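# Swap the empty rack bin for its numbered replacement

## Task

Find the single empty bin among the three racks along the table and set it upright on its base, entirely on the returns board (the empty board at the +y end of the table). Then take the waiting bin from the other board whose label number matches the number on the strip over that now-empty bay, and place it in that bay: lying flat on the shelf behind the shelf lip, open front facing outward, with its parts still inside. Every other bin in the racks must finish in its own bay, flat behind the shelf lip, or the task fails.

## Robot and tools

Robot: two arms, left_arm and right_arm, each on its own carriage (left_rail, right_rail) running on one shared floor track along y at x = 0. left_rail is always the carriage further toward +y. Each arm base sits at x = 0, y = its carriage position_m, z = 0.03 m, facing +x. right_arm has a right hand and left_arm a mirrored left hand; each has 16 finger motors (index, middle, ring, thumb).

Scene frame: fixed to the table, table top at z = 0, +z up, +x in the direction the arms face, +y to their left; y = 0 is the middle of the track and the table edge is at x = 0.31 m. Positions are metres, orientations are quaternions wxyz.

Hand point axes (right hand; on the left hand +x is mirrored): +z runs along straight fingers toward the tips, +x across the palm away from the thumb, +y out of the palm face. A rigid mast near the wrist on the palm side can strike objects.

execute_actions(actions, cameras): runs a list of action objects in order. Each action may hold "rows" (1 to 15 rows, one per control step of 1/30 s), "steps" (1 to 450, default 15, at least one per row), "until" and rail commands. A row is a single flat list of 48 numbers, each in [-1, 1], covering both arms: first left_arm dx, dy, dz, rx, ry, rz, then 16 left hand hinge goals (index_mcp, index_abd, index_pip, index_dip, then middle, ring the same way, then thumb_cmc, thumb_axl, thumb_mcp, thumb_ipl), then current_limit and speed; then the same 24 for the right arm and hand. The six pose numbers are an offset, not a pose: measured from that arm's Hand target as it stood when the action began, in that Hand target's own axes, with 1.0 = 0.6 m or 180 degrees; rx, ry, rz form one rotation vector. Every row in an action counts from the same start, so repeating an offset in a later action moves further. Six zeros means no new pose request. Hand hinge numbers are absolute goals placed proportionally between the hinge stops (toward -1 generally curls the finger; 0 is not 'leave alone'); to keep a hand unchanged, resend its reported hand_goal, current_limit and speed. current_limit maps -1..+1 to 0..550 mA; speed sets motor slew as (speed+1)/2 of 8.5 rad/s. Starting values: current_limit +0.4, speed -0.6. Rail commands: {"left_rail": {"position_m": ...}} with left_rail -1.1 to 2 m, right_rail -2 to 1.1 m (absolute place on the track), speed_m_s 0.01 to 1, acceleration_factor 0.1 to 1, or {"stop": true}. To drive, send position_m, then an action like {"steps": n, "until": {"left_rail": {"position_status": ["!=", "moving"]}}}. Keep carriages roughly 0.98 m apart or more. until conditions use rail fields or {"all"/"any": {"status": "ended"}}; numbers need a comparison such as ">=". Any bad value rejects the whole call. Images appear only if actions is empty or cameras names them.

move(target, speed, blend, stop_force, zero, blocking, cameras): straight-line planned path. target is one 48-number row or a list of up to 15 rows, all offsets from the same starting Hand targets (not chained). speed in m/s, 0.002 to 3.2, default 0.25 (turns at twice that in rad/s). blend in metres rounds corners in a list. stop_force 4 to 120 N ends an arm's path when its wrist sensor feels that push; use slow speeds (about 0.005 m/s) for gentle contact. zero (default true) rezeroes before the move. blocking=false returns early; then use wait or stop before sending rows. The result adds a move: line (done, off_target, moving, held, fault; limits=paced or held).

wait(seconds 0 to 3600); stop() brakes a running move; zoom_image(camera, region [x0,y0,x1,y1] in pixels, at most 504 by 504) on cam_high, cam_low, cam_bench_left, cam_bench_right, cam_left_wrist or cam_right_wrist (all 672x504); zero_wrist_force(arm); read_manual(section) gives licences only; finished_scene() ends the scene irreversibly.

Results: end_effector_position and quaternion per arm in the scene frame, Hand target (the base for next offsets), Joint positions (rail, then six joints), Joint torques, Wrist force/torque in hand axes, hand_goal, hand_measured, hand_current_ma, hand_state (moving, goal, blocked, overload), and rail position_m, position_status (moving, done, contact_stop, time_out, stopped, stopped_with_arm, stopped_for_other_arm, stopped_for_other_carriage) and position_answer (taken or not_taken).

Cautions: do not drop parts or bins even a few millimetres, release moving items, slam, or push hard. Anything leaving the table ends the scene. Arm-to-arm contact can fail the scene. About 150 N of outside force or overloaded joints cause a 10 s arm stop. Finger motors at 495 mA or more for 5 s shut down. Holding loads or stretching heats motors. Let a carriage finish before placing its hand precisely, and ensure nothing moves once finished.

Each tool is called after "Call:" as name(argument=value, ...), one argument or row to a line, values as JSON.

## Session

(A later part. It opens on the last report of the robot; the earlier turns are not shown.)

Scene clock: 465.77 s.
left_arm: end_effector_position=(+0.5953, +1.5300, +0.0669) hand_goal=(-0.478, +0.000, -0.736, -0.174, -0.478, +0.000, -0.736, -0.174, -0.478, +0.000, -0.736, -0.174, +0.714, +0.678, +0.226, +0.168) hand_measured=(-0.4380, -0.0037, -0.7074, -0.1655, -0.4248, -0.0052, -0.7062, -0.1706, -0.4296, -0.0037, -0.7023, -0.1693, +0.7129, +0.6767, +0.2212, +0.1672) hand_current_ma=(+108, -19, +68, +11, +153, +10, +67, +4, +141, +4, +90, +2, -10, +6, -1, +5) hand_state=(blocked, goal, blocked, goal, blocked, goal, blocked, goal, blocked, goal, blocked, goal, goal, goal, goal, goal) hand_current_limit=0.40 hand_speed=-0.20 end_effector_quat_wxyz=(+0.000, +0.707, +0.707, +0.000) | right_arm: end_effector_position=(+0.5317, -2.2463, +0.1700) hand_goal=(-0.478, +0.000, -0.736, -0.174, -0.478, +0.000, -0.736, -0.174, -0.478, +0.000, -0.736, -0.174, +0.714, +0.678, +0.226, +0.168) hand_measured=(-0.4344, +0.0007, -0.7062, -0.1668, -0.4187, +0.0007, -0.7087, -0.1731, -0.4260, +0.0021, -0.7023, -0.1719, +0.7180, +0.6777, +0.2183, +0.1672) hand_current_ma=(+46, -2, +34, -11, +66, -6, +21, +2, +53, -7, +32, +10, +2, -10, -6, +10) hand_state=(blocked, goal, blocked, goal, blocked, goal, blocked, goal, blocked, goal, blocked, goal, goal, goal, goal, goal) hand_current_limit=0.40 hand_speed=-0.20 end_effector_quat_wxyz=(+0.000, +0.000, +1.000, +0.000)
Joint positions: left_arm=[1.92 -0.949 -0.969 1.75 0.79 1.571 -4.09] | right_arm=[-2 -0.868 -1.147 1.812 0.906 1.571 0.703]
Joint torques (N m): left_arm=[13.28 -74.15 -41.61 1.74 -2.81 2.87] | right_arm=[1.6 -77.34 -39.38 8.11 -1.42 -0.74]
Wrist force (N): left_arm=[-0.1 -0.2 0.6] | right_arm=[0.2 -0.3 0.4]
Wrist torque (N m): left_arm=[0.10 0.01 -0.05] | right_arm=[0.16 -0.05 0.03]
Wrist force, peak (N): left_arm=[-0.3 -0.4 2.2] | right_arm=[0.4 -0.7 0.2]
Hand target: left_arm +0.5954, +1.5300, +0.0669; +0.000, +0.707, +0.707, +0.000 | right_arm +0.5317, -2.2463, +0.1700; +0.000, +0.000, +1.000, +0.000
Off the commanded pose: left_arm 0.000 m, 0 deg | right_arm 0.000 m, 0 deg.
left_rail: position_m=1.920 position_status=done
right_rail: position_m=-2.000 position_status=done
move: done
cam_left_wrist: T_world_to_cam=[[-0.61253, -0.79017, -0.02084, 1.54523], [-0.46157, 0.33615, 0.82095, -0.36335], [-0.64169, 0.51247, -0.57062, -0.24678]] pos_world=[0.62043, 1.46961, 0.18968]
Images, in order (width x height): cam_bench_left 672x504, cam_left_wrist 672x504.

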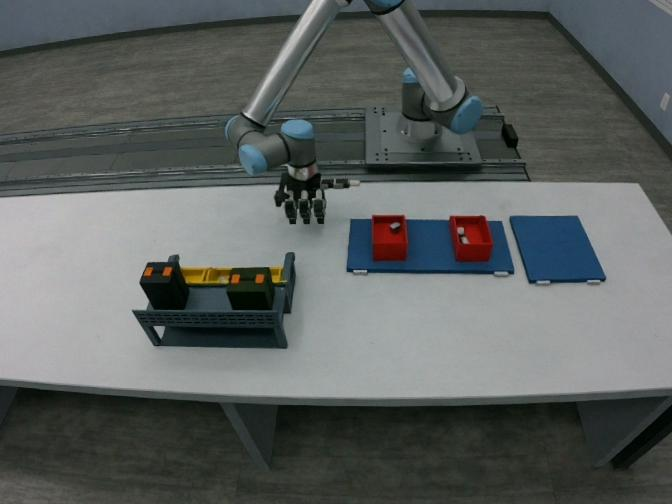

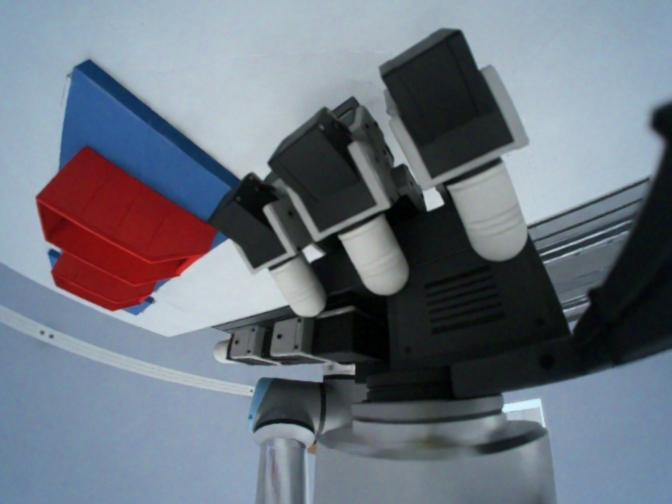

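Call:
move(
  target=[0.083,-0.15,0.02,0,0,0,-0.479,0,-0.737,-0.174,-0.479,0,-0.737,-0.174,-0.479,0,-0.737,-0.174,0.714,0.678,0.226,0.168,0.4,-0.2,0,0,0,0,0,0,-0.479,0,-0.737,-0.174,-0.479,0,-0.737,-0.174,-0.479,0,-0.737,-0.174,0.714,0.678,0.226,0.168,0.4,-0.2],
  speed=0.2,
  cameras=["cam_left_wrist"],
)

Call:
zoom_image(
  camera="cam_left_wrist",
  region=[20, 100, 270, 330],
)

Scene clock: 477.13 s.
left_arm: end_effector_position=(+0.5055, +1.5797, +0.0548) hand_goal=(-0.478, +0.000, -0.736, -0.174, -0.478, +0.000, -0.736, -0.174, -0.478, +0.000, -0.736, -0.174, +0.714, +0.678, +0.226, +0.168) hand_measured=(-0.4380, -0.0037, -0.7074, -0.1655, -0.4260, -0.0052, -0.7062, -0.1706, -0.4296, -0.0037, -0.7010, -0.1706, +0.7142, +0.6767, +0.2222, +0.1672) hand_current_ma=(+127, -17, +69, +15, +156, +4, +68, -1, +139, +6, +89, -14, -8, +5, -2, -3) hand_state=(blocked, goal, blocked, goal, blocked, goal, blocked, goal, blocked, goal, blocked, goal, goal, goal, goal, goal) hand_current_limit=0.40 hand_speed=-0.20 end_effector_quat_wxyz=(+0.000, +0.707, +0.707, +0.000) | right_arm: end_effector_position=(+0.5317, -2.2463, +0.1700) hand_goal=(-0.478, +0.000, -0.736, -0.174, -0.478, +0.000, -0.736, -0.174, -0.478, +0.000, -0.736, -0.174, +0.714, +0.678, +0.226, +0.168) hand_measured=(-0.4332, +0.0007, -0.7062, -0.1680, -0.4187, +0.0007, -0.7087, -0.1731, -0.4248, +0.0036, -0.7023, -0.1719, +0.7180, +0.6777, +0.2173, +0.1681) hand_current_ma=(+46, +9, +23, -9, +65, -11, +17, +2, +54, -16, +23, +7, +5, -10, -6, +5) hand_state=(blocked, goal, blocked, goal, blocked, goal, blocked, goal, blocked, goal, blocked, goal, goal, goal, goal, goal) hand_current_limit=0.40 hand_speed=-0.20 end_effector_quat_wxyz=(+0.000, +0.000, +1.000, +0.000)
Joint positions: left_arm=[1.92 -1.031 -1.074 1.974 0.67 1.571 -4.173] | right_arm=[-2 -0.868 -1.147 1.812 0.906 1.571 0.703]
Joint torques (N m): left_arm=[-8.13 -78.71 -9.45 1.18 -2.63 -4.12] | right_arm=[-8.06 -77.65 -39.01 7.96 2.1 -0.7]
Wrist force (N): left_arm=[-0.2 -0.5 0.4] | right_arm=[0.3 -0.2 0.1]
Wrist torque (N m): left_arm=[0.06 0.01 0.12] | right_arm=[0.20 -0.06 0.04]
Wrist force, peak (N): left_arm=[0.9 -1.7 0.8] | right_arm=[0.0 -0.4 0.8]
Hand target: left_arm +0.5054, +1.5798, +0.0548; +0.000, +0.707, +0.707, +0.000 | right_arm +0.5317, -2.2463, +0.1700; +0.000, +0.000, +1.000, +0.000
Off the commanded pose: left_arm 0.000 m, 0 deg | right_arm 0.000 m, 0 deg.
left_rail: position_m=1.920 position_status=done
right_rail: position_m=-2.000 position_status=done
move: done
cam_left_wrist: T_world_to_cam=[[-0.61256, -0.79015, -0.02077, 1.52921], [-0.46157, 0.33625, 0.82091, -0.41172], [-0.64165, 0.51245, -0.57068, -0.33674]] pos_world=[0.53063, 1.51931, 0.17758]

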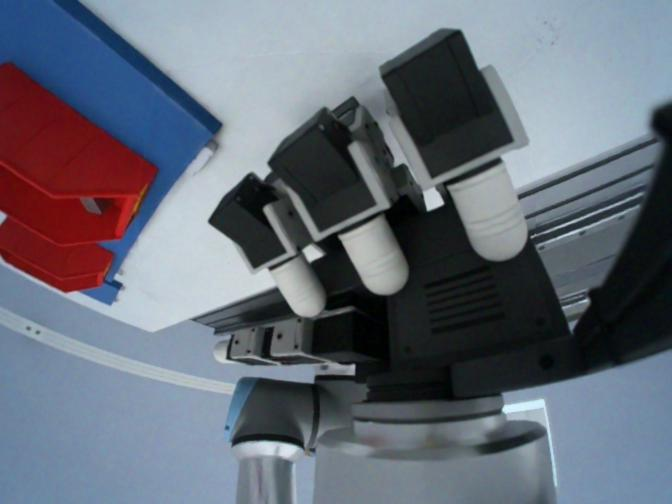

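Scaled by 2.016 from the camera's image (finer frame: 960x720).

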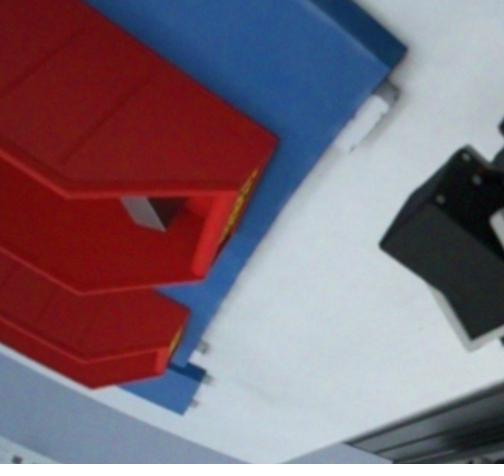

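Call:
move(
  target=[0,0,0,0,0,0,-0.479,0,-0.737,-0.174,-0.479,0,-0.737,-0.174,-0.479,0,-0.737,-0.174,0.714,0.678,0.226,0.168,0.4,-0.2,-0.047,-0.323,-0.05,0,0,0,0.754,0,0.576,0.696,0.754,0,0.576,0.696,0.754,0,0.576,0.696,0.714,0.678,0.226,0.168,0.4,-0.2],
  speed=0.2,
  cameras=["cam_right_wrist"],
)

Call:
zoom_image(
  camera="cam_right_wrist",
  region=[420, 60, 672, 320],
)

Scene clock: 727.77 s.
left_arm: end_effector_position=(+0.5054, +1.5798, +0.0548) hand_goal=(-0.478, +0.000, -0.736, -0.174, -0.478, +0.000, -0.736, -0.174, -0.478, +0.000, -0.736, -0.174, +0.714, +0.678, +0.226, +0.168) hand_measured=(-0.4380, -0.0052, -0.7074, -0.1655, -0.4260, -0.0052, -0.7062, -0.1706, -0.4308, -0.0037, -0.7010, -0.1693, +0.7142, +0.6777, +0.2212, +0.1672) hand_current_ma=(+108, -11, +72, +19, +166, +3, +61, +3, +132, +6, +92, +3, -11, +3, -11, -3) hand_state=(blocked, goal, blocked, goal, blocked, goal, blocked, goal, blocked, goal, blocked, goal, goal, goal, goal, goal) hand_current_limit=0.40 hand_speed=-0.20 end_effector_quat_wxyz=(+0.000, +0.707, +0.707, +0.000) | right_arm: end_effector_position=(+0.5599, -2.4400, +0.2000) hand_goal=(+0.754, +0.000, +0.576, +0.696, +0.754, +0.000, +0.576, +0.696, +0.754, +0.000, +0.576, +0.696, +0.714, +0.678, +0.226, +0.168) hand_measured=(+0.7547, +0.0007, +0.5782, +0.6996, +0.7559, +0.0007, +0.5795, +0.6971, +0.7559, +0.0036, +0.5770, +0.6983, +0.7192, +0.6767, +0.2183, +0.1672) hand_current_ma=(+15, +6, +7, +0, +9, -4, -4, +8, +5, -9, +1, +7, +0, -7, -6, +11) hand_state=(goal, goal, goal, goal, goal, goal, goal, goal, goal, goal, goal, goal, goal, goal, goal, goal) hand_current_limit=0.40 hand_speed=-0.20 end_effector_quat_wxyz=(+0.000, +0.000, +1.000, +0.000)
Joint positions: left_arm=[1.92 -1.031 -1.074 1.974 0.67 1.571 -4.173] | right_arm=[-2 -1.008 -0.97 1.46 1.08 1.571 0.563]
Joint torques (N m): left_arm=[-7.69 -79.22 -9.46 1.37 -2.79 -3.33] | right_arm=[-9.14 -75.65 -44.7 8.11 0.61 -1.66]
Wrist force (N): left_arm=[-0.3 -0.3 0.4] | right_arm=[0.3 0.0 0.9]
Wrist torque (N m): left_arm=[0.08 0.03 0.10] | right_arm=[-0.06 -0.11 0.07]
Wrist force, peak (N): left_arm=[-0.5 -0.5 0.6] | right_arm=[0.2 -2.2 -0.2]
Hand target: left_arm +0.5054, +1.5798, +0.0548; +0.000, +0.707, +0.707, +0.000 | right_arm +0.5599, -2.4401, +0.2001; +0.000, +0.000, +1.000, +0.000
Off the commanded pose: left_arm 0.000 m, 0 deg | right_arm 0.000 m, 0 deg.
left_rail: position_m=1.920 position_status=done
right_rail: position_m=-2.000 position_status=done
move: done
cam_right_wrist: T_world_to_cam=[[0.79628, 0.60485, 0.00978, 1.06136], [0.34888, -0.47238, 0.80941, -1.58184], [0.49419, -0.6411, -0.58717, -1.60202]] pos_world=[0.49844, -2.41625, 0.32932]

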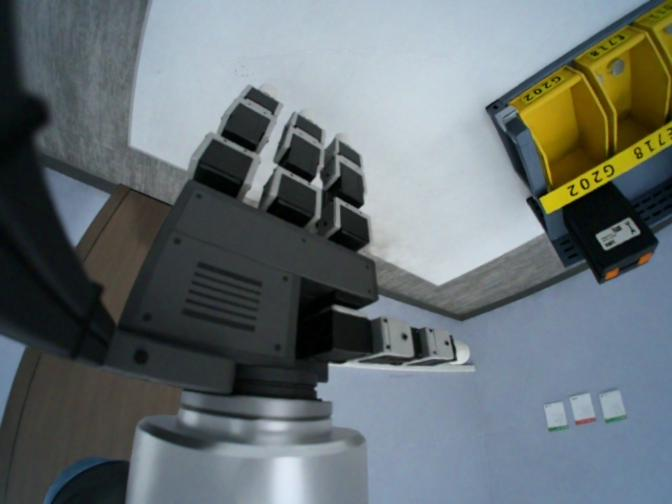

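Scaled by 1.938 from the camera's image (finer frame: 960x720).

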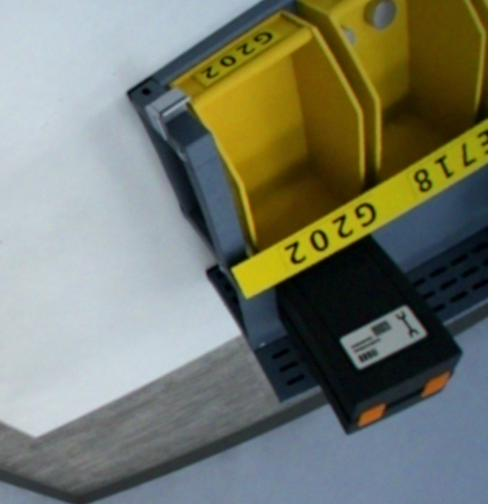

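Call:
move(
  target=[
    [0,0,-0.2,0,0,0,-0.479,0,-0.737,-0.174,-0.479,0,-0.737,-0.174,-0.479,0,-0.737,-0.174,0.714,0.678,0.226,0.168,0.4,-0.2,0.133,0.233,-0.2,0,0,0,-0.781,0,0.576,0.696,-0.781,0,0.576,0.696,0.753,0,-1,-0.754,0.714,0.678,0.226,0.168,0.4,-0.2],
    [0,0,-0.2,0,0,0,-0.479,0,-0.737,-0.174,-0.479,0,-0.737,-0.174,-0.479,0,-0.737,-0.174,0.714,0.678,0.226,0.168,0.4,-0.2,0.133,0.233,-0.2,0.3227,-0.3227,-0.4205,-0.781,0,0.985,1,-0.781,0,0.985,1,0.753,0,-1,-0.754,-0.571,0.678,0.12,0.06,0.4,-0.2],
  ],
  speed=0.25,
  cameras=["cam_right_wrist","cam_bench_right"],
)

Scene clock: 949.30 s.
left_arm: end_effector_position=(+0.5054, +1.5798, +0.1748) hand_goal=(-0.478, +0.000, -0.736, -0.174, -0.478, +0.000, -0.736, -0.174, -0.478, +0.000, -0.736, -0.174, +0.714, +0.678, +0.226, +0.168) hand_measured=(-0.4380, -0.0037, -0.7074, -0.1655, -0.4248, -0.0052, -0.7062, -0.1706, -0.4308, -0.0037, -0.7010, -0.1693, +0.7142, +0.6777, +0.2222, +0.1681) hand_current_ma=(+118, -13, +65, +12, +161, +3, +68, +4, +143, +10, +88, -4, -18, +7, -2, -11) hand_state=(blocked, goal, blocked, goal, blocked, goal, blocked, goal, blocked, goal, blocked, goal, goal, goal, goal, goal) hand_current_limit=0.40 hand_speed=-0.20 end_effector_quat_wxyz=(+0.000, +0.707, +0.707, +0.000) | right_arm: end_effector_position=(+0.4801, -2.3003, +0.3200) hand_goal=(-0.780, +0.000, +0.986, +1.000, -0.780, +0.000, +0.986, +1.000, +0.754, +0.000, -1.000, -0.754, -0.570, +0.678, +0.120, +0.060) hand_measured=(-0.7612, -0.0008, +0.9735, +1.0000, -0.7612, -0.0008, +0.9735, +0.9990, +0.7474, +0.0051, -0.9423, -0.7388, -0.5768, +0.6777, +0.1163, +0.0585) hand_current_ma=(+17, +11, +1, -13, +18, -5, -12, +8, -2, -13, +54, +20, +0, -10, +3, +11) hand_state=(goal, goal, goal, goal, goal, goal, goal, goal, goal, goal, blocked, goal, goal, goal, goal, goal) hand_current_limit=0.40 hand_speed=-0.20 end_effector_quat_wxyz=(-0.430, +0.561, -0.561, +0.430)
Joint positions: left_arm=[1.92 -1.031 -1.225 1.919 0.877 1.571 -4.173] | right_arm=[-2 -1.316 -1.628 2.129 0.316 0.364 -0.782]
Joint torques (N m): left_arm=[-8.75 -72.78 -45.6 6.47 2.29 -3.48] | right_arm=[-10.64 -20.39 -45.44 6.28 -4.88 -1.56]
Wrist force (N): left_arm=[-0.1 -0.6 0.4] | right_arm=[-0.3 -0.2 0.7]
Wrist torque (N m): left_arm=[0.05 0.01 0.11] | right_arm=[0.09 -0.17 -0.16]
Wrist force, peak (N): left_arm=[0.2 -0.7 1.6] | right_arm=[-0.3 -1.3 1.9]
Hand target: left_arm +0.5054, +1.5798, +0.1748; +0.000, +0.707, +0.707, +0.000 | right_arm +0.4801, -2.3003, +0.3200; -0.430, +0.561, -0.561, +0.430
Off the commanded pose: left_arm 0.000 m, 0 deg | right_arm 0.000 m, 0 deg.
left_rail: position_m=1.920 position_status=done
right_rail: position_m=-2.000 position_status=done
move: done
cam_right_wrist: T_world_to_cam=[[-0.16545, 0.79665, -0.58135, 2.1313], [-0.6591, 0.34919, 0.66608, 0.8345], [0.73363, 0.49337, 0.4673, 0.75472]] pos_world=[0.34894, -2.36166, 0.33051]
Images, in order (width x height): cam_bench_right 672x504, cam_right_wrist 672x504.

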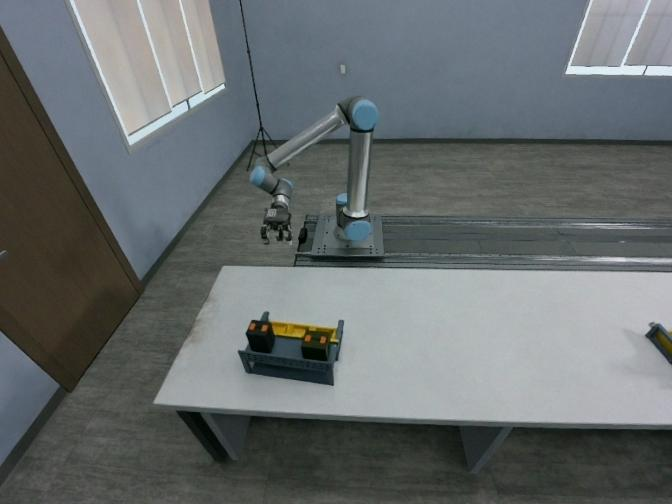

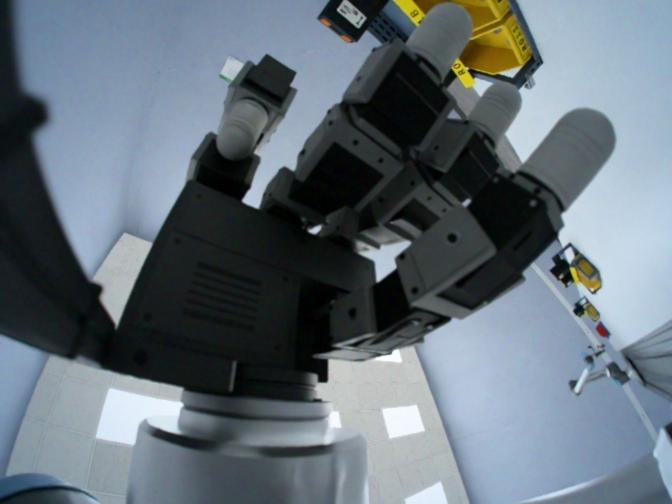

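Call:
move(
  target=[
    [0,0,0,0,0,0,-0.479,0,-0.737,-0.174,-0.479,0,-0.737,-0.174,-0.479,0,-0.737,-0.174,0.714,0.678,0.226,0.168,0.4,-0.2,0.008,-0.138,0.515,0,0.0209,0.0056,-0.781,0,0.985,1,-0.781,0,0.985,1,0.753,0,-1,-0.754,-0.571,0.678,0.12,0.06,0.4,-0.2],
    [0,0,0,0,0,0,-0.479,0,-0.737,-0.174,-0.479,0,-0.737,-0.174,-0.479,0,-0.737,-0.174,0.714,0.678,0.226,0.168,0.4,-0.2,0.008,0.055,0.567,0,0.0209,0.0056,-0.781,0,0.985,1,-0.781,0,0.985,1,0.753,0,-1,-0.754,-0.571,0.678,0.12,0.06,0.4,-0.2],
  ],
  speed=0.2,
  cameras=["cam_right_wrist","cam_bench_right"],
)

Call:
zoom_image(
  camera="cam_bench_right",
  region=[200, 150, 400, 400],
)

Scene clock: 977.33 s.
left_arm: end_effector_position=(+0.5054, +1.5798, +0.1748) hand_goal=(-0.478, +0.000, -0.736, -0.174, -0.478, +0.000, -0.736, -0.174, -0.478, +0.000, -0.736, -0.174, +0.714, +0.678, +0.226, +0.168) hand_measured=(-0.4380, -0.0052, -0.7074, -0.1655, -0.4260, -0.0052, -0.7049, -0.1706, -0.4296, -0.0037, -0.7010, -0.1706, +0.7129, +0.6777, +0.2222, +0.1681) hand_current_ma=(+112, -13, +78, +17, +160, +3, +71, +0, +142, +0, +95, -5, -10, +4, -3, +2) hand_state=(blocked, goal, blocked, goal, blocked, goal, blocked, goal, blocked, goal, blocked, goal, goal, goal, goal, goal) hand_current_limit=0.40 hand_speed=-0.20 end_effector_quat_wxyz=(+0.000, +0.707, +0.707, +0.000) | right_arm: end_effector_position=(+0.8001, -2.3053, +0.2001) hand_goal=(-0.780, +0.000, +0.986, +1.000, -0.780, +0.000, +0.986, +1.000, +0.754, +0.000, -1.000, -0.754, -0.570, +0.678, +0.120, +0.060) hand_measured=(-0.7648, +0.0007, +0.9735, +1.0000, -0.7624, +0.0007, +0.9735, +0.9990, +0.7450, +0.0036, -0.9423, -0.7388, -0.5755, +0.6777, +0.1163, +0.0604) hand_current_ma=(+18, -1, +6, -13, +14, -2, -13, +5, +11, -10, +59, +13, -1, -8, +7, +10) hand_state=(goal, goal, goal, goal, goal, goal, goal, goal, goal, goal, blocked, goal, goal, goal, goal, goal) hand_current_limit=0.40 hand_speed=-0.20 end_effector_quat_wxyz=(-0.415, +0.541, -0.580, +0.445)
Joint positions: left_arm=[1.92 -1.031 -1.225 1.919 0.877 1.571 -4.173] | right_arm=[-2 -0.759 -1.222 1.832 -0.275 0.908 -0.211]
Joint torques (N m): left_arm=[-7.31 -72.58 -45.87 6.43 2.14 -3.42] | right_arm=[13.18 -57.34 -31.13 -3.25 2.91 2.17]
Wrist force (N): left_arm=[-0.2 -0.3 0.5] | right_arm=[0.1 -0.1 -0.4]
Wrist torque (N m): left_arm=[0.07 0.02 0.10] | right_arm=[0.24 -0.15 -0.26]
Wrist force, peak (N): left_arm=[-0.1 -0.7 0.7] | right_arm=[0.3 -1.6 -0.5]
Hand target: left_arm +0.5054, +1.5798, +0.1748; +0.000, +0.707, +0.707, +0.000 | right_arm +0.8001, -2.3053, +0.2000; -0.415, +0.541, -0.580, +0.445
Off the commanded pose: left_arm 0.000 m, 0 deg | right_arm 0.000 m, 0 deg.
left_rail: position_m=1.920 position_status=done
right_rail: position_m=-2.000 position_status=done
move: done
cam_right_wrist: T_world_to_cam=[[-0.11102, 0.80602, -0.58138, 2.09659], [-0.63379, 0.39318, 0.66612, 1.20821], [0.76549, 0.44243, 0.4672, 0.43556]] pos_world=[0.6651, -2.35763, 0.21061]
Images, in order (width x height): cam_bench_right 672x504, cam_right_wrist 672x504.

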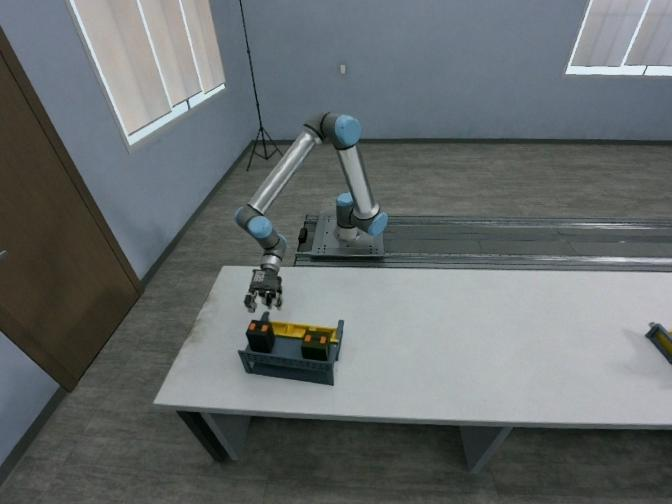

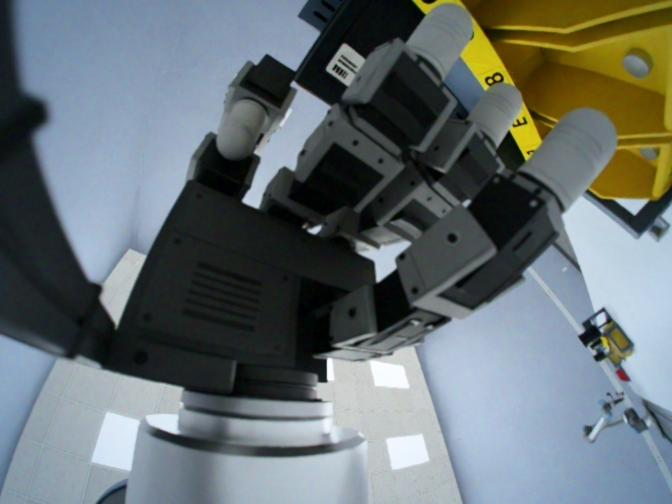

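Scaled by 2.016.

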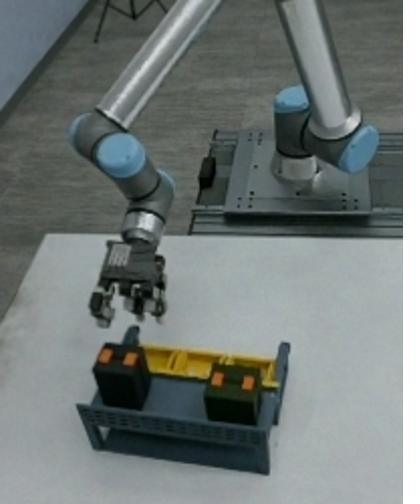

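Call:
move(
  target=[0,0,0,0,0,0,-0.479,0,-0.737,-0.174,-0.479,0,-0.737,-0.174,-0.479,0,-0.737,-0.174,0.714,0.678,0.226,0.168,0.4,-0.2,0,0.1288,0.0345,0,0,0,-0.781,0,0.985,1,-0.781,0,0.985,1,0.753,0,-1,-0.754,-0.571,0.678,0.12,0.06,0.4,-0.2],
  speed=0.1,
  cameras=["cam_right_wrist","cam_bench_right"],
)

Call:
zoom_image(
  camera="cam_right_wrist",
  region=[400, 0, 672, 270],
)

Scene clock: 991.10 s.
left_arm: end_effector_position=(+0.5054, +1.5798, +0.1748) hand_goal=(-0.478, +0.000, -0.736, -0.174, -0.478, +0.000, -0.736, -0.174, -0.478, +0.000, -0.736, -0.174, +0.714, +0.678, +0.226, +0.168) hand_measured=(-0.4380, -0.0037, -0.7062, -0.1655, -0.4248, -0.0052, -0.7062, -0.1706, -0.4308, -0.0037, -0.7010, -0.1693, +0.7142, +0.6777, +0.2212, +0.1672) hand_current_ma=(+118, -4, +69, +19, +156, +9, +68, +4, +141, +7, +90, -3, -7, +13, -7, -8) hand_state=(blocked, goal, blocked, goal, blocked, goal, blocked, goal, blocked, goal, blocked, goal, goal, goal, goal, goal) hand_current_limit=0.40 hand_speed=-0.20 end_effector_quat_wxyz=(+0.000, +0.707, +0.707, +0.000) | right_arm: end_effector_position=(+0.8000, -2.3053, +0.1201) hand_goal=(-0.780, +0.000, +0.986, +1.000, -0.780, +0.000, +0.986, +1.000, +0.754, +0.000, -1.000, -0.754, -0.570, +0.678, +0.120, +0.060) hand_measured=(-0.7636, -0.0008, +0.9747, +1.0000, -0.7636, -0.0008, +0.9747, +1.0000, +0.7462, +0.0051, -0.9423, -0.7388, -0.5755, +0.6767, +0.1163, +0.0614) hand_current_ma=(+15, +9, +1, -10, +13, -4, -10, +3, +7, -7, +58, +14, -1, -14, +0, +8) hand_state=(goal, goal, goal, goal, goal, goal, goal, goal, goal, goal, blocked, goal, goal, goal, goal, goal) hand_current_limit=0.40 hand_speed=-0.20 end_effector_quat_wxyz=(-0.415, +0.541, -0.580, +0.445)
Joint positions: left_arm=[1.92 -1.031 -1.225 1.919 0.877 1.571 -4.173] | right_arm=[-2 -0.759 -1.137 1.882 -0.41 0.908 -0.211]
Joint torques (N m): left_arm=[-7.26 -72.86 -45.35 6.48 2.2 -3.32] | right_arm=[0 -61.07 -27.29 -3.66 -1.51 2.18]
Wrist force (N): left_arm=[0.2 -0.2 0.4] | right_arm=[0.2 -0.3 0.0]
Wrist torque (N m): left_arm=[0.11 -0.02 0.12] | right_arm=[0.18 -0.16 -0.27]
Wrist force, peak (N): left_arm=[-0.1 -0.8 0.8] | right_arm=[0.4 -1.1 -0.4]
Hand target: left_arm +0.5054, +1.5798, +0.1748; +0.000, +0.707, +0.707, +0.000 | right_arm +0.8000, -2.3052, +0.1200; -0.415, +0.541, -0.580, +0.445
Off the commanded pose: left_arm 0.000 m, 0 deg | right_arm 0.000 m, 0 deg.
left_rail: position_m=1.920 position_status=done
right_rail: position_m=-2.000 position_status=done
move: done
cam_right_wrist: T_world_to_cam=[[-0.11097, 0.80599, -0.58144, 2.04989], [-0.6338, 0.39324, 0.66608, 1.26163], [0.7655, 0.44243, 0.4672, 0.47288]] pos_world=[0.6651, -2.35753, 0.13061]
Images, in order (width x height): cam_bench_right 672x504, cam_right_wrist 672x504.

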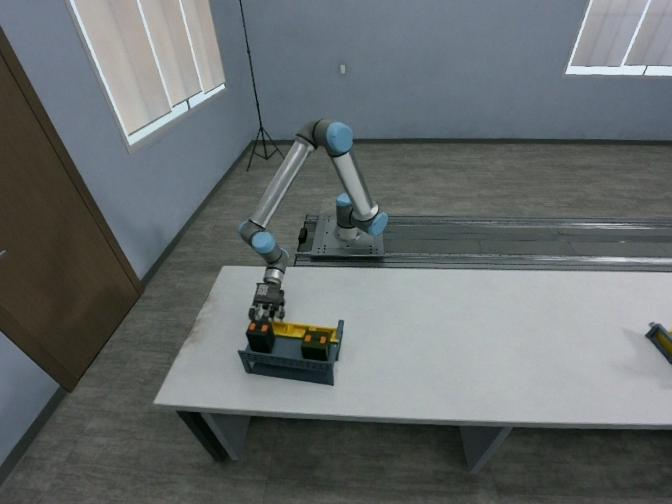

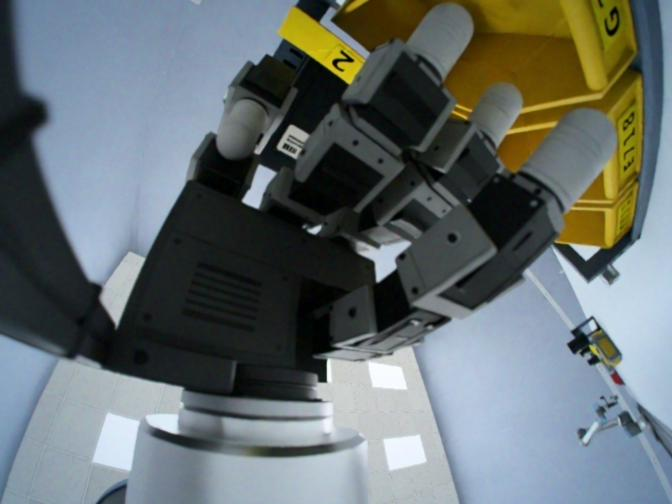

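Scaled by 1.853 from the camera's image (finer frame: 960x720).

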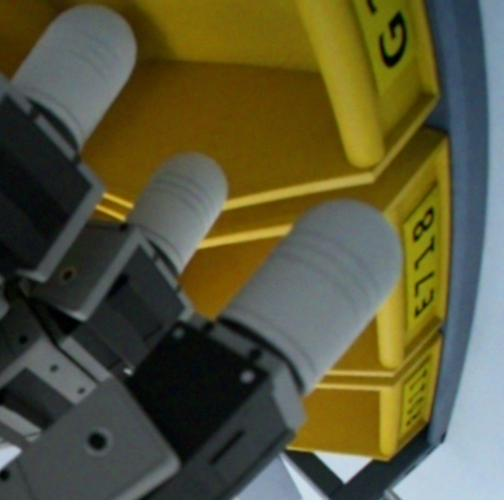

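Call:
move(
  target=[
    [0,0,0,0,0,0,-0.479,0,-0.737,-0.174,-0.479,0,-0.737,-0.174,-0.479,0,-0.737,-0.174,0.714,0.678,0.226,0.168,0.4,-0.2,0,-0.005,0.019,0,0,0,-0.89,0,1,1,-0.89,0,1,1,0.753,0,-1,-0.754,-0.571,0.678,0.337,0.1135,0.4,-0.2],
    [0,0,0,0,0,0,-0.479,0,-0.737,-0.174,-0.479,0,-0.737,-0.174,-0.479,0,-0.737,-0.174,0.714,0.678,0.226,0.168,0.4,-0.2,0,0.0673,0.0387,0,0,0,-0.89,0,1,1,-0.89,0,1,1,0.753,0,-1,-0.754,-0.571,0.678,0.337,0.1135,0.4,-0.2],
  ],
  speed=0.08,
  cameras=["cam_right_wrist"],
)

Call:
zoom_image(
  camera="cam_right_wrist",
  region=[400, 0, 672, 270],
)

Scene clock: 1057.47 s.
left_arm: end_effector_position=(+0.5054, +1.5798, +0.1748) hand_goal=(-0.478, +0.000, -0.736, -0.174, -0.478, +0.000, -0.736, -0.174, -0.478, +0.000, -0.736, -0.174, +0.714, +0.678, +0.226, +0.168) hand_measured=(-0.4380, -0.0037, -0.7074, -0.1655, -0.4248, -0.0052, -0.7062, -0.1706, -0.4308, -0.0037, -0.7010, -0.1693, +0.7142, +0.6767, +0.2212, +0.1681) hand_current_ma=(+112, -10, +72, +16, +164, -1, +63, -5, +142, +0, +93, -8, -6, +7, -8, -11) hand_state=(blocked, goal, blocked, goal, blocked, goal, blocked, goal, blocked, goal, blocked, goal, goal, goal, goal, goal) hand_current_limit=0.40 hand_speed=-0.20 end_effector_quat_wxyz=(+0.000, +0.707, +0.707, +0.000) | right_arm: end_effector_position=(+0.8128, -2.3069, +0.0808) hand_goal=(-0.890, +0.000, +1.000, +1.000, -0.890, +0.000, +1.000, +1.000, +0.754, +0.000, -1.000, -0.754, -0.570, +0.678, +0.338, +0.114) hand_measured=(-0.9108, +0.0007, +0.9760, +0.9990, -0.9047, +0.0007, +0.9773, +1.0000, +0.9295, +0.0051, -1.0000, -0.6471, -0.5755, +0.6777, +0.3390, +0.1119) hand_current_ma=(-6, +6, -13, -12, -1, -2, -15, +9, +293, -13, +9, +127, -8, -10, +4, +10) hand_state=(blocked, goal, blocked, goal, goal, goal, blocked, goal, blocked, goal, goal, blocked, goal, goal, goal, goal) hand_current_limit=0.40 hand_speed=-0.20 end_effector_quat_wxyz=(-0.415, +0.541, -0.579, +0.446)
Joint positions: left_arm=[1.92 -1.031 -1.225 1.919 0.877 1.571 -4.173] | right_arm=[-2 -0.748 -1.076 1.876 -0.472 0.919 -0.206]
Joint torques (N m): left_arm=[-7.4 -70.53 -44.99 6.2 2.01 -3.03] | right_arm=[1.19 -66.75 -32.49 -0.16 -0.4 0.16]
Wrist force (N): left_arm=[-0.2 -0.1 0.3] | right_arm=[0.7 -16.0 -15.5]
Wrist torque (N m): left_arm=[0.13 0.03 0.08] | right_arm=[1.48 0.85 -1.11]
Wrist force, peak (N): left_arm=[-0.2 -0.6 0.9] | right_arm=[-2.3 -88.8 -78.9]
Hand target: left_arm +0.5054, +1.5798, +0.1748; +0.000, +0.707, +0.707, +0.000 | right_arm +0.8128, -2.3069, +0.0808; -0.415, +0.541, -0.579, +0.446 (not the last commanded pose)
Off the commanded pose: left_arm 0.000 m, 0 deg | right_arm 0.006 m, 0 deg.
FORCE FAULT: contact force on the right arm reached its limit, and that arm stopped for 10 seconds. The contact can be on any part of that arm, not only on its tool. That arm's remaining commands of this call were not run. That arm's target is now where it stood when the stop ended, not its last command. That arm accepts commands again.
left_rail: position_m=1.920 position_status=done
right_rail: position_m=-2.000 position_status=done
move: fault (right_arm)
cam_right_wrist: T_world_to_cam=[[-0.10949, 0.80451, -0.58376, 2.02541], [-0.63548, 0.39493, 0.66347, 1.30197], [0.76432, 0.44361, 0.46801, 0.48596]] pos_world=[0.6777, -2.35923, 0.0911]

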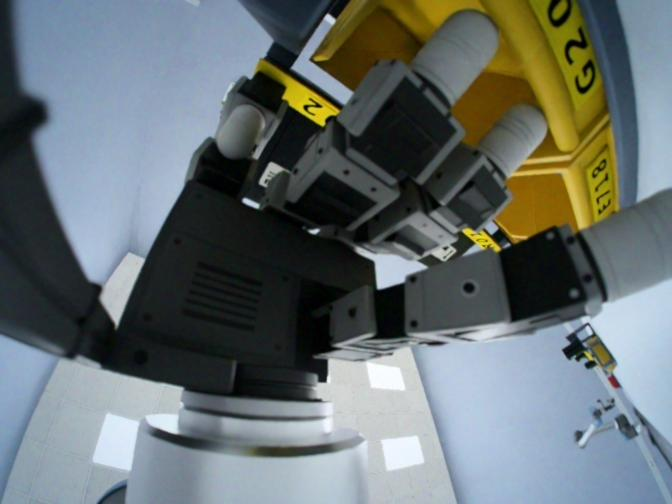

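Scaled by 1.853 from the camera's image (finer frame: 960x720).

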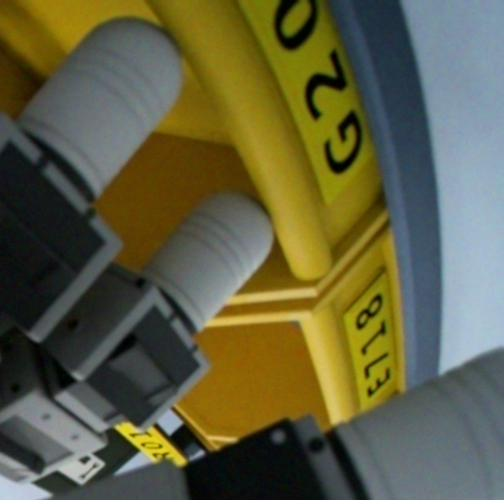

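Call:
move(
  target=[
    [0,0,0,0,0,0,-0.479,0,-0.737,-0.174,-0.479,0,-0.737,-0.174,-0.479,0,-0.737,-0.174,0.714,0.678,0.226,0.168,0.4,-0.2,0,-0.0644,-0.0173,0,0,0,-0.89,0,1,1,-0.89,0,1,1,0.753,0,-1,-0.754,-0.571,0.678,0.337,0.1135,0.4,-0.2],
    [0,0,0,0,0,0,-0.479,0,-0.737,-0.174,-0.479,0,-0.737,-0.174,-0.479,0,-0.737,-0.174,0.714,0.678,0.226,0.168,0.4,-0.2,0,-0.0644,-0.0173,0,0,0,-0.89,0,1,1,-0.89,0,1,1,1,-0.9,0.576,0.696,-0.571,0.678,0.337,0.1135,0.4,-0.2],
  ],
  speed=0.05,
  cameras=["cam_right_wrist","cam_bench_right"],
)

Call:
zoom_image(
  camera="cam_right_wrist",
  region=[180, 0, 560, 270],
)

Call:
zoom_image(
  camera="cam_bench_right",
  region=[220, 270, 372, 404],
)

Scene clock: 1088.17 s.
left_arm: end_effector_position=(+0.5054, +1.5798, +0.1748) hand_goal=(-0.478, +0.000, -0.736, -0.174, -0.478, +0.000, -0.736, -0.174, -0.478, +0.000, -0.736, -0.174, +0.714, +0.678, +0.226, +0.168) hand_measured=(-0.4380, -0.0052, -0.7074, -0.1655, -0.4248, -0.0052, -0.7062, -0.1693, -0.4308, -0.0037, -0.7010, -0.1706, +0.7142, +0.6767, +0.2222, +0.1681) hand_current_ma=(+120, -2, +71, +19, +162, +4, +70, -6, +144, +3, +91, -3, -9, +5, -2, -1) hand_state=(blocked, goal, blocked, goal, blocked, goal, blocked, goal, blocked, goal, blocked, goal, goal, goal, goal, goal) hand_current_limit=0.40 hand_speed=-0.20 end_effector_quat_wxyz=(+0.000, +0.707, +0.707, +0.000) | right_arm: end_effector_position=(+0.8126, -2.3068, +0.1208) hand_goal=(-0.890, +0.000, +1.000, +1.000, -0.890, +0.000, +1.000, +1.000, +1.000, -0.900, +0.576, +0.696, -0.570, +0.678, +0.338, +0.114) hand_measured=(-0.8854, +0.0007, +0.9760, +1.0000, -0.8854, -0.0008, +0.9760, +1.0000, +0.9802, -0.9062, +0.5705, +0.6983, -0.5755, +0.6777, +0.3380, +0.1119) hand_current_ma=(+15, +2, -5, -11, +10, -4, -12, -4, -6, -10, -2, +2, +4, -11, +6, +9) hand_state=(goal, goal, blocked, goal, goal, goal, blocked, goal, goal, goal, goal, goal, goal, goal, goal, goal) hand_current_limit=0.40 hand_speed=-0.20 end_effector_quat_wxyz=(-0.415, +0.541, -0.579, +0.446)
Joint positions: left_arm=[1.92 -1.031 -1.225 1.919 0.877 1.571 -4.173] | right_arm=[-2 -0.748 -1.123 1.859 -0.407 0.919 -0.206]
Joint torques (N m): left_arm=[-6.76 -71.69 -44.72 6.44 2.07 -2.91] | right_arm=[-6.5 -81.82 -41.38 3.47 -1.81 -1.09]
Wrist force (N): left_arm=[-0.2 -0.2 0.5] | right_arm=[1.7 3.8 -0.8]
Wrist torque (N m): left_arm=[0.09 0.03 0.09] | right_arm=[0.82 -0.33 -0.02]
Wrist force, peak (N): left_arm=[-0.5 -0.7 0.6] | right_arm=[0.4 -16.0 -15.7]
Hand target: left_arm +0.5054, +1.5798, +0.1748; +0.000, +0.707, +0.707, +0.000 | right_arm +0.8126, -2.3069, +0.1208; -0.415, +0.541, -0.579, +0.446
Off the commanded pose: left_arm 0.000 m, 0 deg | right_arm 0.000 m, 0 deg.
left_rail: position_m=1.920 position_status=done
right_rail: position_m=-2.000 position_status=done
move: done
cam_right_wrist: T_world_to_cam=[[-0.10949, 0.80451, -0.58376, 2.04867], [-0.63548, 0.39493, 0.66347, 1.27533], [0.76432, 0.44361, 0.46801, 0.46727]] pos_world=[0.6776, -2.35913, 0.1311]
Images, in order (width x height): cam_bench_right 672x504, cam_right_wrist 672x504.

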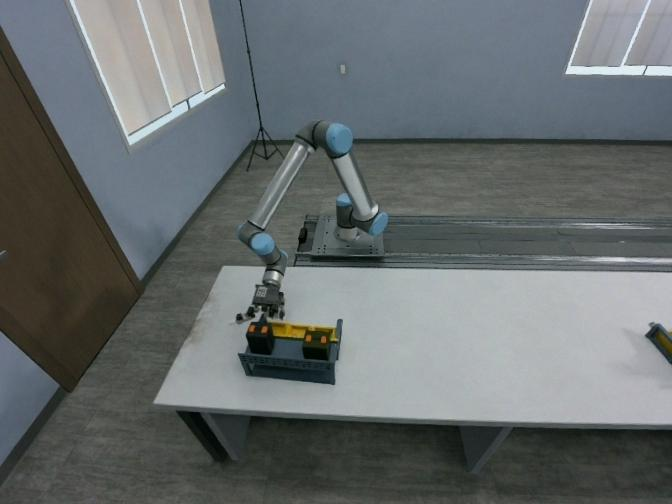

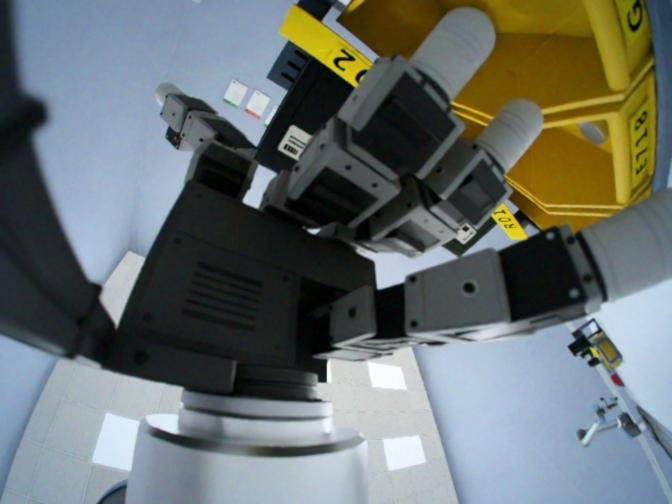

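Scaled by 1.326 from the camera's image (finer frame: 960x720).

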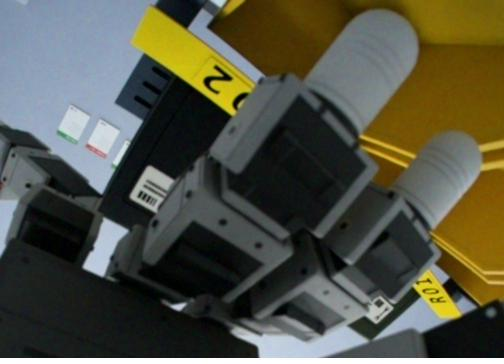

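Scaled by 3.316.

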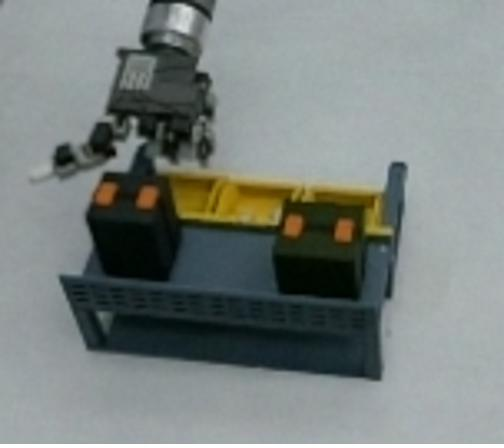

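Call:
move(
  target=[0,0,0,0,0,0,-0.479,0,-0.737,-0.174,-0.479,0,-0.737,-0.174,-0.479,0,-0.737,-0.174,0.714,0.678,0.226,0.168,0.4,-0.2,0,0.0741,0.0199,0,0,0,-0.89,0,1,1,-0.89,0,1,1,1,-0.9,0.576,0.696,-0.571,0.678,0.337,0.1135,0.4,-0.2],
  speed=0.03,
  stop_force=8,
  cameras=["cam_right_wrist"],
)

Call:
zoom_image(
  camera="cam_right_wrist",
  region=[400, 0, 672, 270],
)

Scene clock: 1099.83 s.
left_arm: end_effector_position=(+0.5054, +1.5798, +0.1748) hand_goal=(-0.478, +0.000, -0.736, -0.174, -0.478, +0.000, -0.736, -0.174, -0.478, +0.000, -0.736, -0.174, +0.714, +0.678, +0.226, +0.168) hand_measured=(-0.4380, -0.0037, -0.7074, -0.1655, -0.4248, -0.0052, -0.7062, -0.1706, -0.4308, -0.0037, -0.7010, -0.1693, +0.7142, +0.6777, +0.2212, +0.1672) hand_current_ma=(+115, -4, +70, +12, +159, +5, +65, -3, +141, +2, +90, +1, -12, +7, -4, -4) hand_state=(blocked, goal, blocked, goal, blocked, goal, blocked, goal, blocked, goal, blocked, goal, goal, goal, goal, goal) hand_current_limit=0.40 hand_speed=-0.20 end_effector_quat_wxyz=(+0.000, +0.707, +0.707, +0.000) | right_arm: end_effector_position=(+0.8127, -2.3070, +0.0792) hand_goal=(-0.890, +0.000, +1.000, +1.000, -0.890, +0.000, +1.000, +1.000, +1.000, -0.900, +0.576, +0.696, -0.570, +0.678, +0.338, +0.114) hand_measured=(-0.8830, -0.0008, +0.9760, +1.0000, -0.8878, -0.0008, +0.9786, +1.0000, +0.9802, -0.9048, +0.5705, +0.6971, -0.5755, +0.6777, +0.3380, +0.1109) hand_current_ma=(+7, +11, +0, -15, +1, -4, -17, +6, -9, -13, +2, +4, +1, -11, +7, +7) hand_state=(goal, goal, blocked, goal, goal, goal, blocked, goal, goal, goal, goal, goal, goal, goal, goal, goal) hand_current_limit=0.40 hand_speed=-0.20 end_effector_quat_wxyz=(-0.415, +0.541, -0.579, +0.446)
Joint positions: left_arm=[1.92 -1.031 -1.225 1.919 0.877 1.571 -4.173] | right_arm=[-2 -0.748 -1.074 1.877 -0.474 0.919 -0.206]
Joint torques (N m): left_arm=[-7.06 -70.87 -44.56 6.27 2.08 -2.94] | right_arm=[-5.46 -78.71 -35.2 4.42 -1.28 -1.1]
Wrist force (N): left_arm=[-0.1 -0.3 0.5] | right_arm=[2.4 -2.6 0.5]
Wrist torque (N m): left_arm=[0.08 0.02 0.10] | right_arm=[0.59 -0.47 -0.15]
Wrist force, peak (N): left_arm=[0.0 -0.7 0.7] | right_arm=[1.6 -14.9 2.7]
Hand target: left_arm +0.5054, +1.5798, +0.1748; +0.000, +0.707, +0.707, +0.000 | right_arm +0.8127, -2.3070, +0.0793; -0.415, +0.541, -0.579, +0.446 (not the last commanded pose)
Off the commanded pose: left_arm 0.000 m, 0 deg | right_arm 0.004 m, 0 deg.
left_rail: position_m=1.920 position_status=done
right_rail: position_m=-2.000 position_status=done
move: contact (right_arm)
cam_right_wrist: T_world_to_cam=[[-0.10949, 0.80451, -0.58376, 2.02447], [-0.63548, 0.39493, 0.66347, 1.30303], [0.76432, 0.44361, 0.46801, 0.4867]] pos_world=[0.6777, -2.35923, 0.0895]

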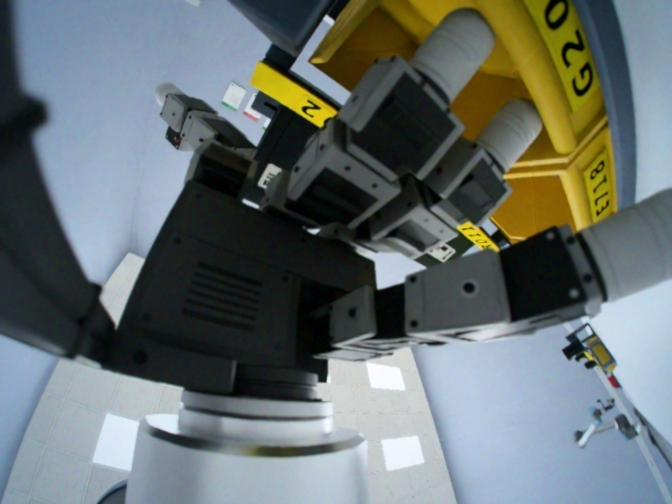

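Scaled by 1.853 from the camera's image (finer frame: 960x720).

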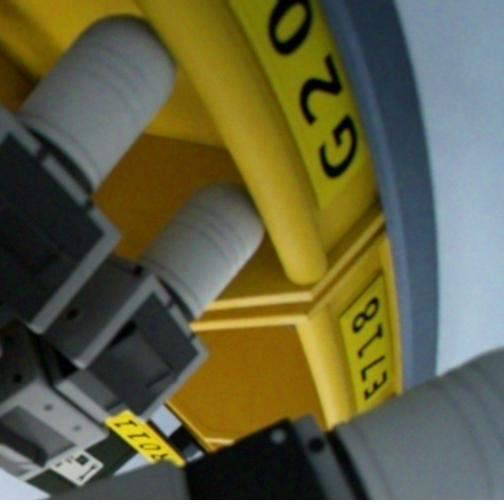

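Call:
move(
  target=[
    [0,0,0,0,0,0,-0.479,0,-0.737,-0.174,-0.479,0,-0.737,-0.174,-0.479,0,-0.737,-0.174,0.714,0.678,0.226,0.168,0.4,-0.2,0,-0.0161,-0.0043,0,0,0,-0.89,0,1,1,-0.89,0,1,1,1,-0.9,0.576,0.696,-0.571,0.678,0.337,0.1135,0.4,-0.2],
    [0,0,0,0,0,0,-0.479,0,-0.737,-0.174,-0.479,0,-0.737,-0.174,-0.479,0,-0.737,-0.174,0.714,0.678,0.226,0.168,0.4,-0.2,-0.005,-0.0204,0.0118,0,0,0,-0.89,0,1,1,-0.89,0,1,1,1,-0.9,0.576,0.696,-0.571,0.678,0.337,0.1135,0.4,-0.2],
  ],
  speed=0.05,
)

Call:
zero_wrist_force(
  arm="right_arm",
)

Call:
move(
  target=[0,0,0,0,0,0,-0.479,0,-0.737,-0.174,-0.479,0,-0.737,-0.174,-0.479,0,-0.737,-0.174,0.714,0.678,0.226,0.168,0.4,-0.2,0,0.0306,0.0082,0,0,0,-0.89,0,1,1,-0.89,0,1,1,1,-0.9,0.576,0.696,-0.571,0.678,0.337,0.1135,0.4,-0.2],
  speed=0.02,
  stop_force=6,
  cameras=["cam_right_wrist"],
)

Call:
zoom_image(
  camera="cam_right_wrist",
  region=[400, 0, 672, 270],
)

Scene clock: 1153.00 s.
left_arm: end_effector_position=(+0.5054, +1.5798, +0.1748) hand_goal=(-0.478, +0.000, -0.736, -0.174, -0.478, +0.000, -0.736, -0.174, -0.478, +0.000, -0.736, -0.174, +0.714, +0.678, +0.226, +0.168) hand_measured=(-0.4392, -0.0037, -0.7074, -0.1655, -0.4248, -0.0052, -0.7049, -0.1706, -0.4296, -0.0037, -0.7010, -0.1693, +0.7142, +0.6777, +0.2222, +0.1681) hand_current_ma=(+115, -3, +71, +10, +158, +7, +72, +5, +145, -1, +91, -4, -14, -2, +3, -2) hand_state=(blocked, goal, blocked, goal, blocked, goal, blocked, goal, blocked, goal, blocked, goal, goal, goal, goal, goal) hand_current_limit=0.40 hand_speed=-0.20 end_effector_quat_wxyz=(+0.000, +0.707, +0.707, +0.000) | right_arm: end_effector_position=(+0.8228, -2.3047, +0.0893) hand_goal=(-0.890, +0.000, +1.000, +1.000, -0.890, +0.000, +1.000, +1.000, +1.000, -0.900, +0.576, +0.696, -0.570, +0.678, +0.338, +0.114) hand_measured=(-0.8830, -0.0008, +0.9773, +1.0000, -0.8842, +0.0007, +0.9773, +1.0000, +0.9802, -0.9048, +0.5705, +0.6971, -0.5755, +0.6767, +0.3380, +0.1109) hand_current_ma=(+13, +5, -7, -8, +7, -4, -19, +9, -2, -17, +0, +2, -1, -15, -2, +11) hand_state=(goal, goal, blocked, goal, goal, goal, blocked, goal, goal, goal, goal, goal, goal, goal, goal, goal) hand_current_limit=0.40 hand_speed=-0.20 end_effector_quat_wxyz=(-0.415, +0.541, -0.579, +0.446)
Joint positions: left_arm=[1.92 -1.031 -1.225 1.919 0.877 1.571 -4.173] | right_arm=[-2 -0.735 -1.077 1.857 -0.454 0.931 -0.201]
Joint torques (N m): left_arm=[-5.18 -70.6 -43.91 6.39 2.09 -2.98] | right_arm=[12.77 -63.77 -38.75 3.51 3.27 2.26]
Wrist force (N): left_arm=[-0.1 -0.6 0.4] | right_arm=[2.0 3.5 -0.5]
Wrist torque (N m): left_arm=[0.06 0.02 0.11] | right_arm=[0.75 -0.42 -0.02]
Wrist force, peak (N): left_arm=[-0.4 -0.2 1.2] | right_arm=[2.1 4.3 -0.7]
Hand target: left_arm +0.5054, +1.5798, +0.1748; +0.000, +0.707, +0.707, +0.000 | right_arm +0.8229, -2.3046, +0.0893; -0.415, +0.541, -0.579, +0.446
Off the commanded pose: left_arm 0.000 m, 0 deg | right_arm 0.000 m, 0 deg.
left_rail: position_m=1.920 position_status=done
right_rail: position_m=-2.000 position_status=done
move: done

Wrist force sensor zeroed.

Scene clock: 1154.87 s.
left_arm: end_effector_position=(+0.5054, +1.5798, +0.1748) hand_goal=(-0.478, +0.000, -0.736, -0.174, -0.478, +0.000, -0.736, -0.174, -0.478, +0.000, -0.736, -0.174, +0.714, +0.678, +0.226, +0.168) hand_measured=(-0.4380, -0.0023, -0.7074, -0.1655, -0.4248, -0.0052, -0.7062, -0.1706, -0.4308, -0.0037, -0.7010, -0.1693, +0.7142, +0.6777, +0.2222, +0.1672) hand_current_ma=(+110, -11, +64, +13, +168, +3, +70, +5, +139, +8, +94, -4, -3, +7, -14, -4) hand_state=(blocked, goal, blocked, goal, blocked, goal, blocked, goal, blocked, goal, blocked, goal, goal, goal, goal, goal) hand_current_limit=0.40 hand_speed=-0.20 end_effector_quat_wxyz=(+0.000, +0.707, +0.707, +0.000) | right_arm: end_effector_position=(+0.8229, -2.3047, +0.0703) hand_goal=(-0.890, +0.000, +1.000, +1.000, -0.890, +0.000, +1.000, +1.000, +1.000, -0.900, +0.576, +0.696, -0.570, +0.678, +0.338, +0.114) hand_measured=(-0.8830, -0.0008, +0.9760, +1.0000, -0.8842, -0.0008, +0.9773, +0.9990, +0.9802, -0.9062, +0.5705, +0.6971, -0.5755, +0.6777, +0.3380, +0.1119) hand_current_ma=(+15, +5, -7, -10, +13, -1, -17, +3, -8, -15, -1, +10, -2, -7, +3, +10) hand_state=(goal, goal, blocked, goal, goal, goal, blocked, goal, goal, goal, goal, goal, goal, goal, goal, goal) hand_current_limit=0.40 hand_speed=-0.20 end_effector_quat_wxyz=(-0.415, +0.541, -0.579, +0.446)
Joint positions: left_arm=[1.92 -1.031 -1.225 1.919 0.877 1.571 -4.173] | right_arm=[-2 -0.735 -1.054 1.864 -0.485 0.931 -0.201]
Joint torques (N m): left_arm=[-6.38 -71.59 -44.08 6.45 2.09 -2.86] | right_arm=[14.76 -63.91 -23.83 -3.54 2.88 1.61]
Wrist force (N, zeroed by zero_wrist_force on right_arm): left_arm=[0.1 -0.6 0.3] | right_arm=[0.2 0.3 -0.4]
Wrist torque (N m, zeroed by zero_wrist_force on right_arm): left_arm=[0.06 -0.02 0.12] | right_arm=[0.05 -0.01 0.02]
Wrist force, peak (N, zeroed by zero_wrist_force on right_arm): left_arm=[-0.3 -0.5 1.0] | right_arm=[-0.2 0.8 -0.6]
Hand target: left_arm +0.5054, +1.5798, +0.1748; +0.000, +0.707, +0.707, +0.000 | right_arm +0.8229, -2.3047, +0.0703; -0.415, +0.541, -0.579, +0.446
Off the commanded pose: left_arm 0.000 m, 0 deg | right_arm 0.000 m, 0 deg.
left_rail: position_m=1.920 position_status=done
right_rail: position_m=-2.000 position_status=done
move: done
cam_right_wrist: T_world_to_cam=[[-0.10953, 0.80449, -0.58378, 2.01846], [-0.63543, 0.39497, 0.6635, 1.31461], [0.76435, 0.44363, 0.46793, 0.48213]] pos_world=[0.6879, -2.35693, 0.0805]

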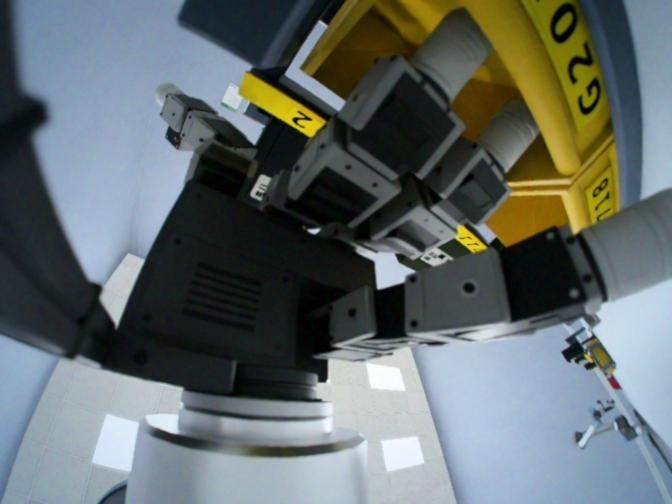

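Scaled by 1.853 from the camera's image (finer frame: 960x720).

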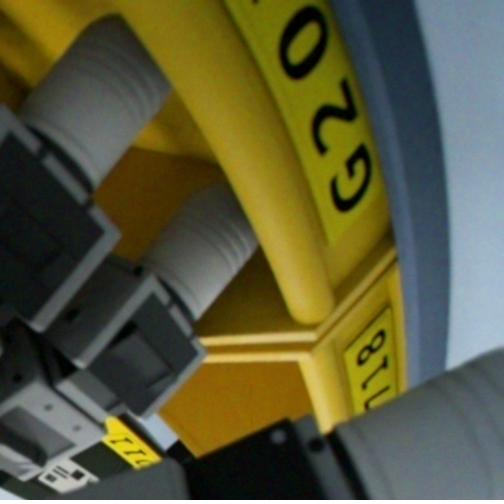

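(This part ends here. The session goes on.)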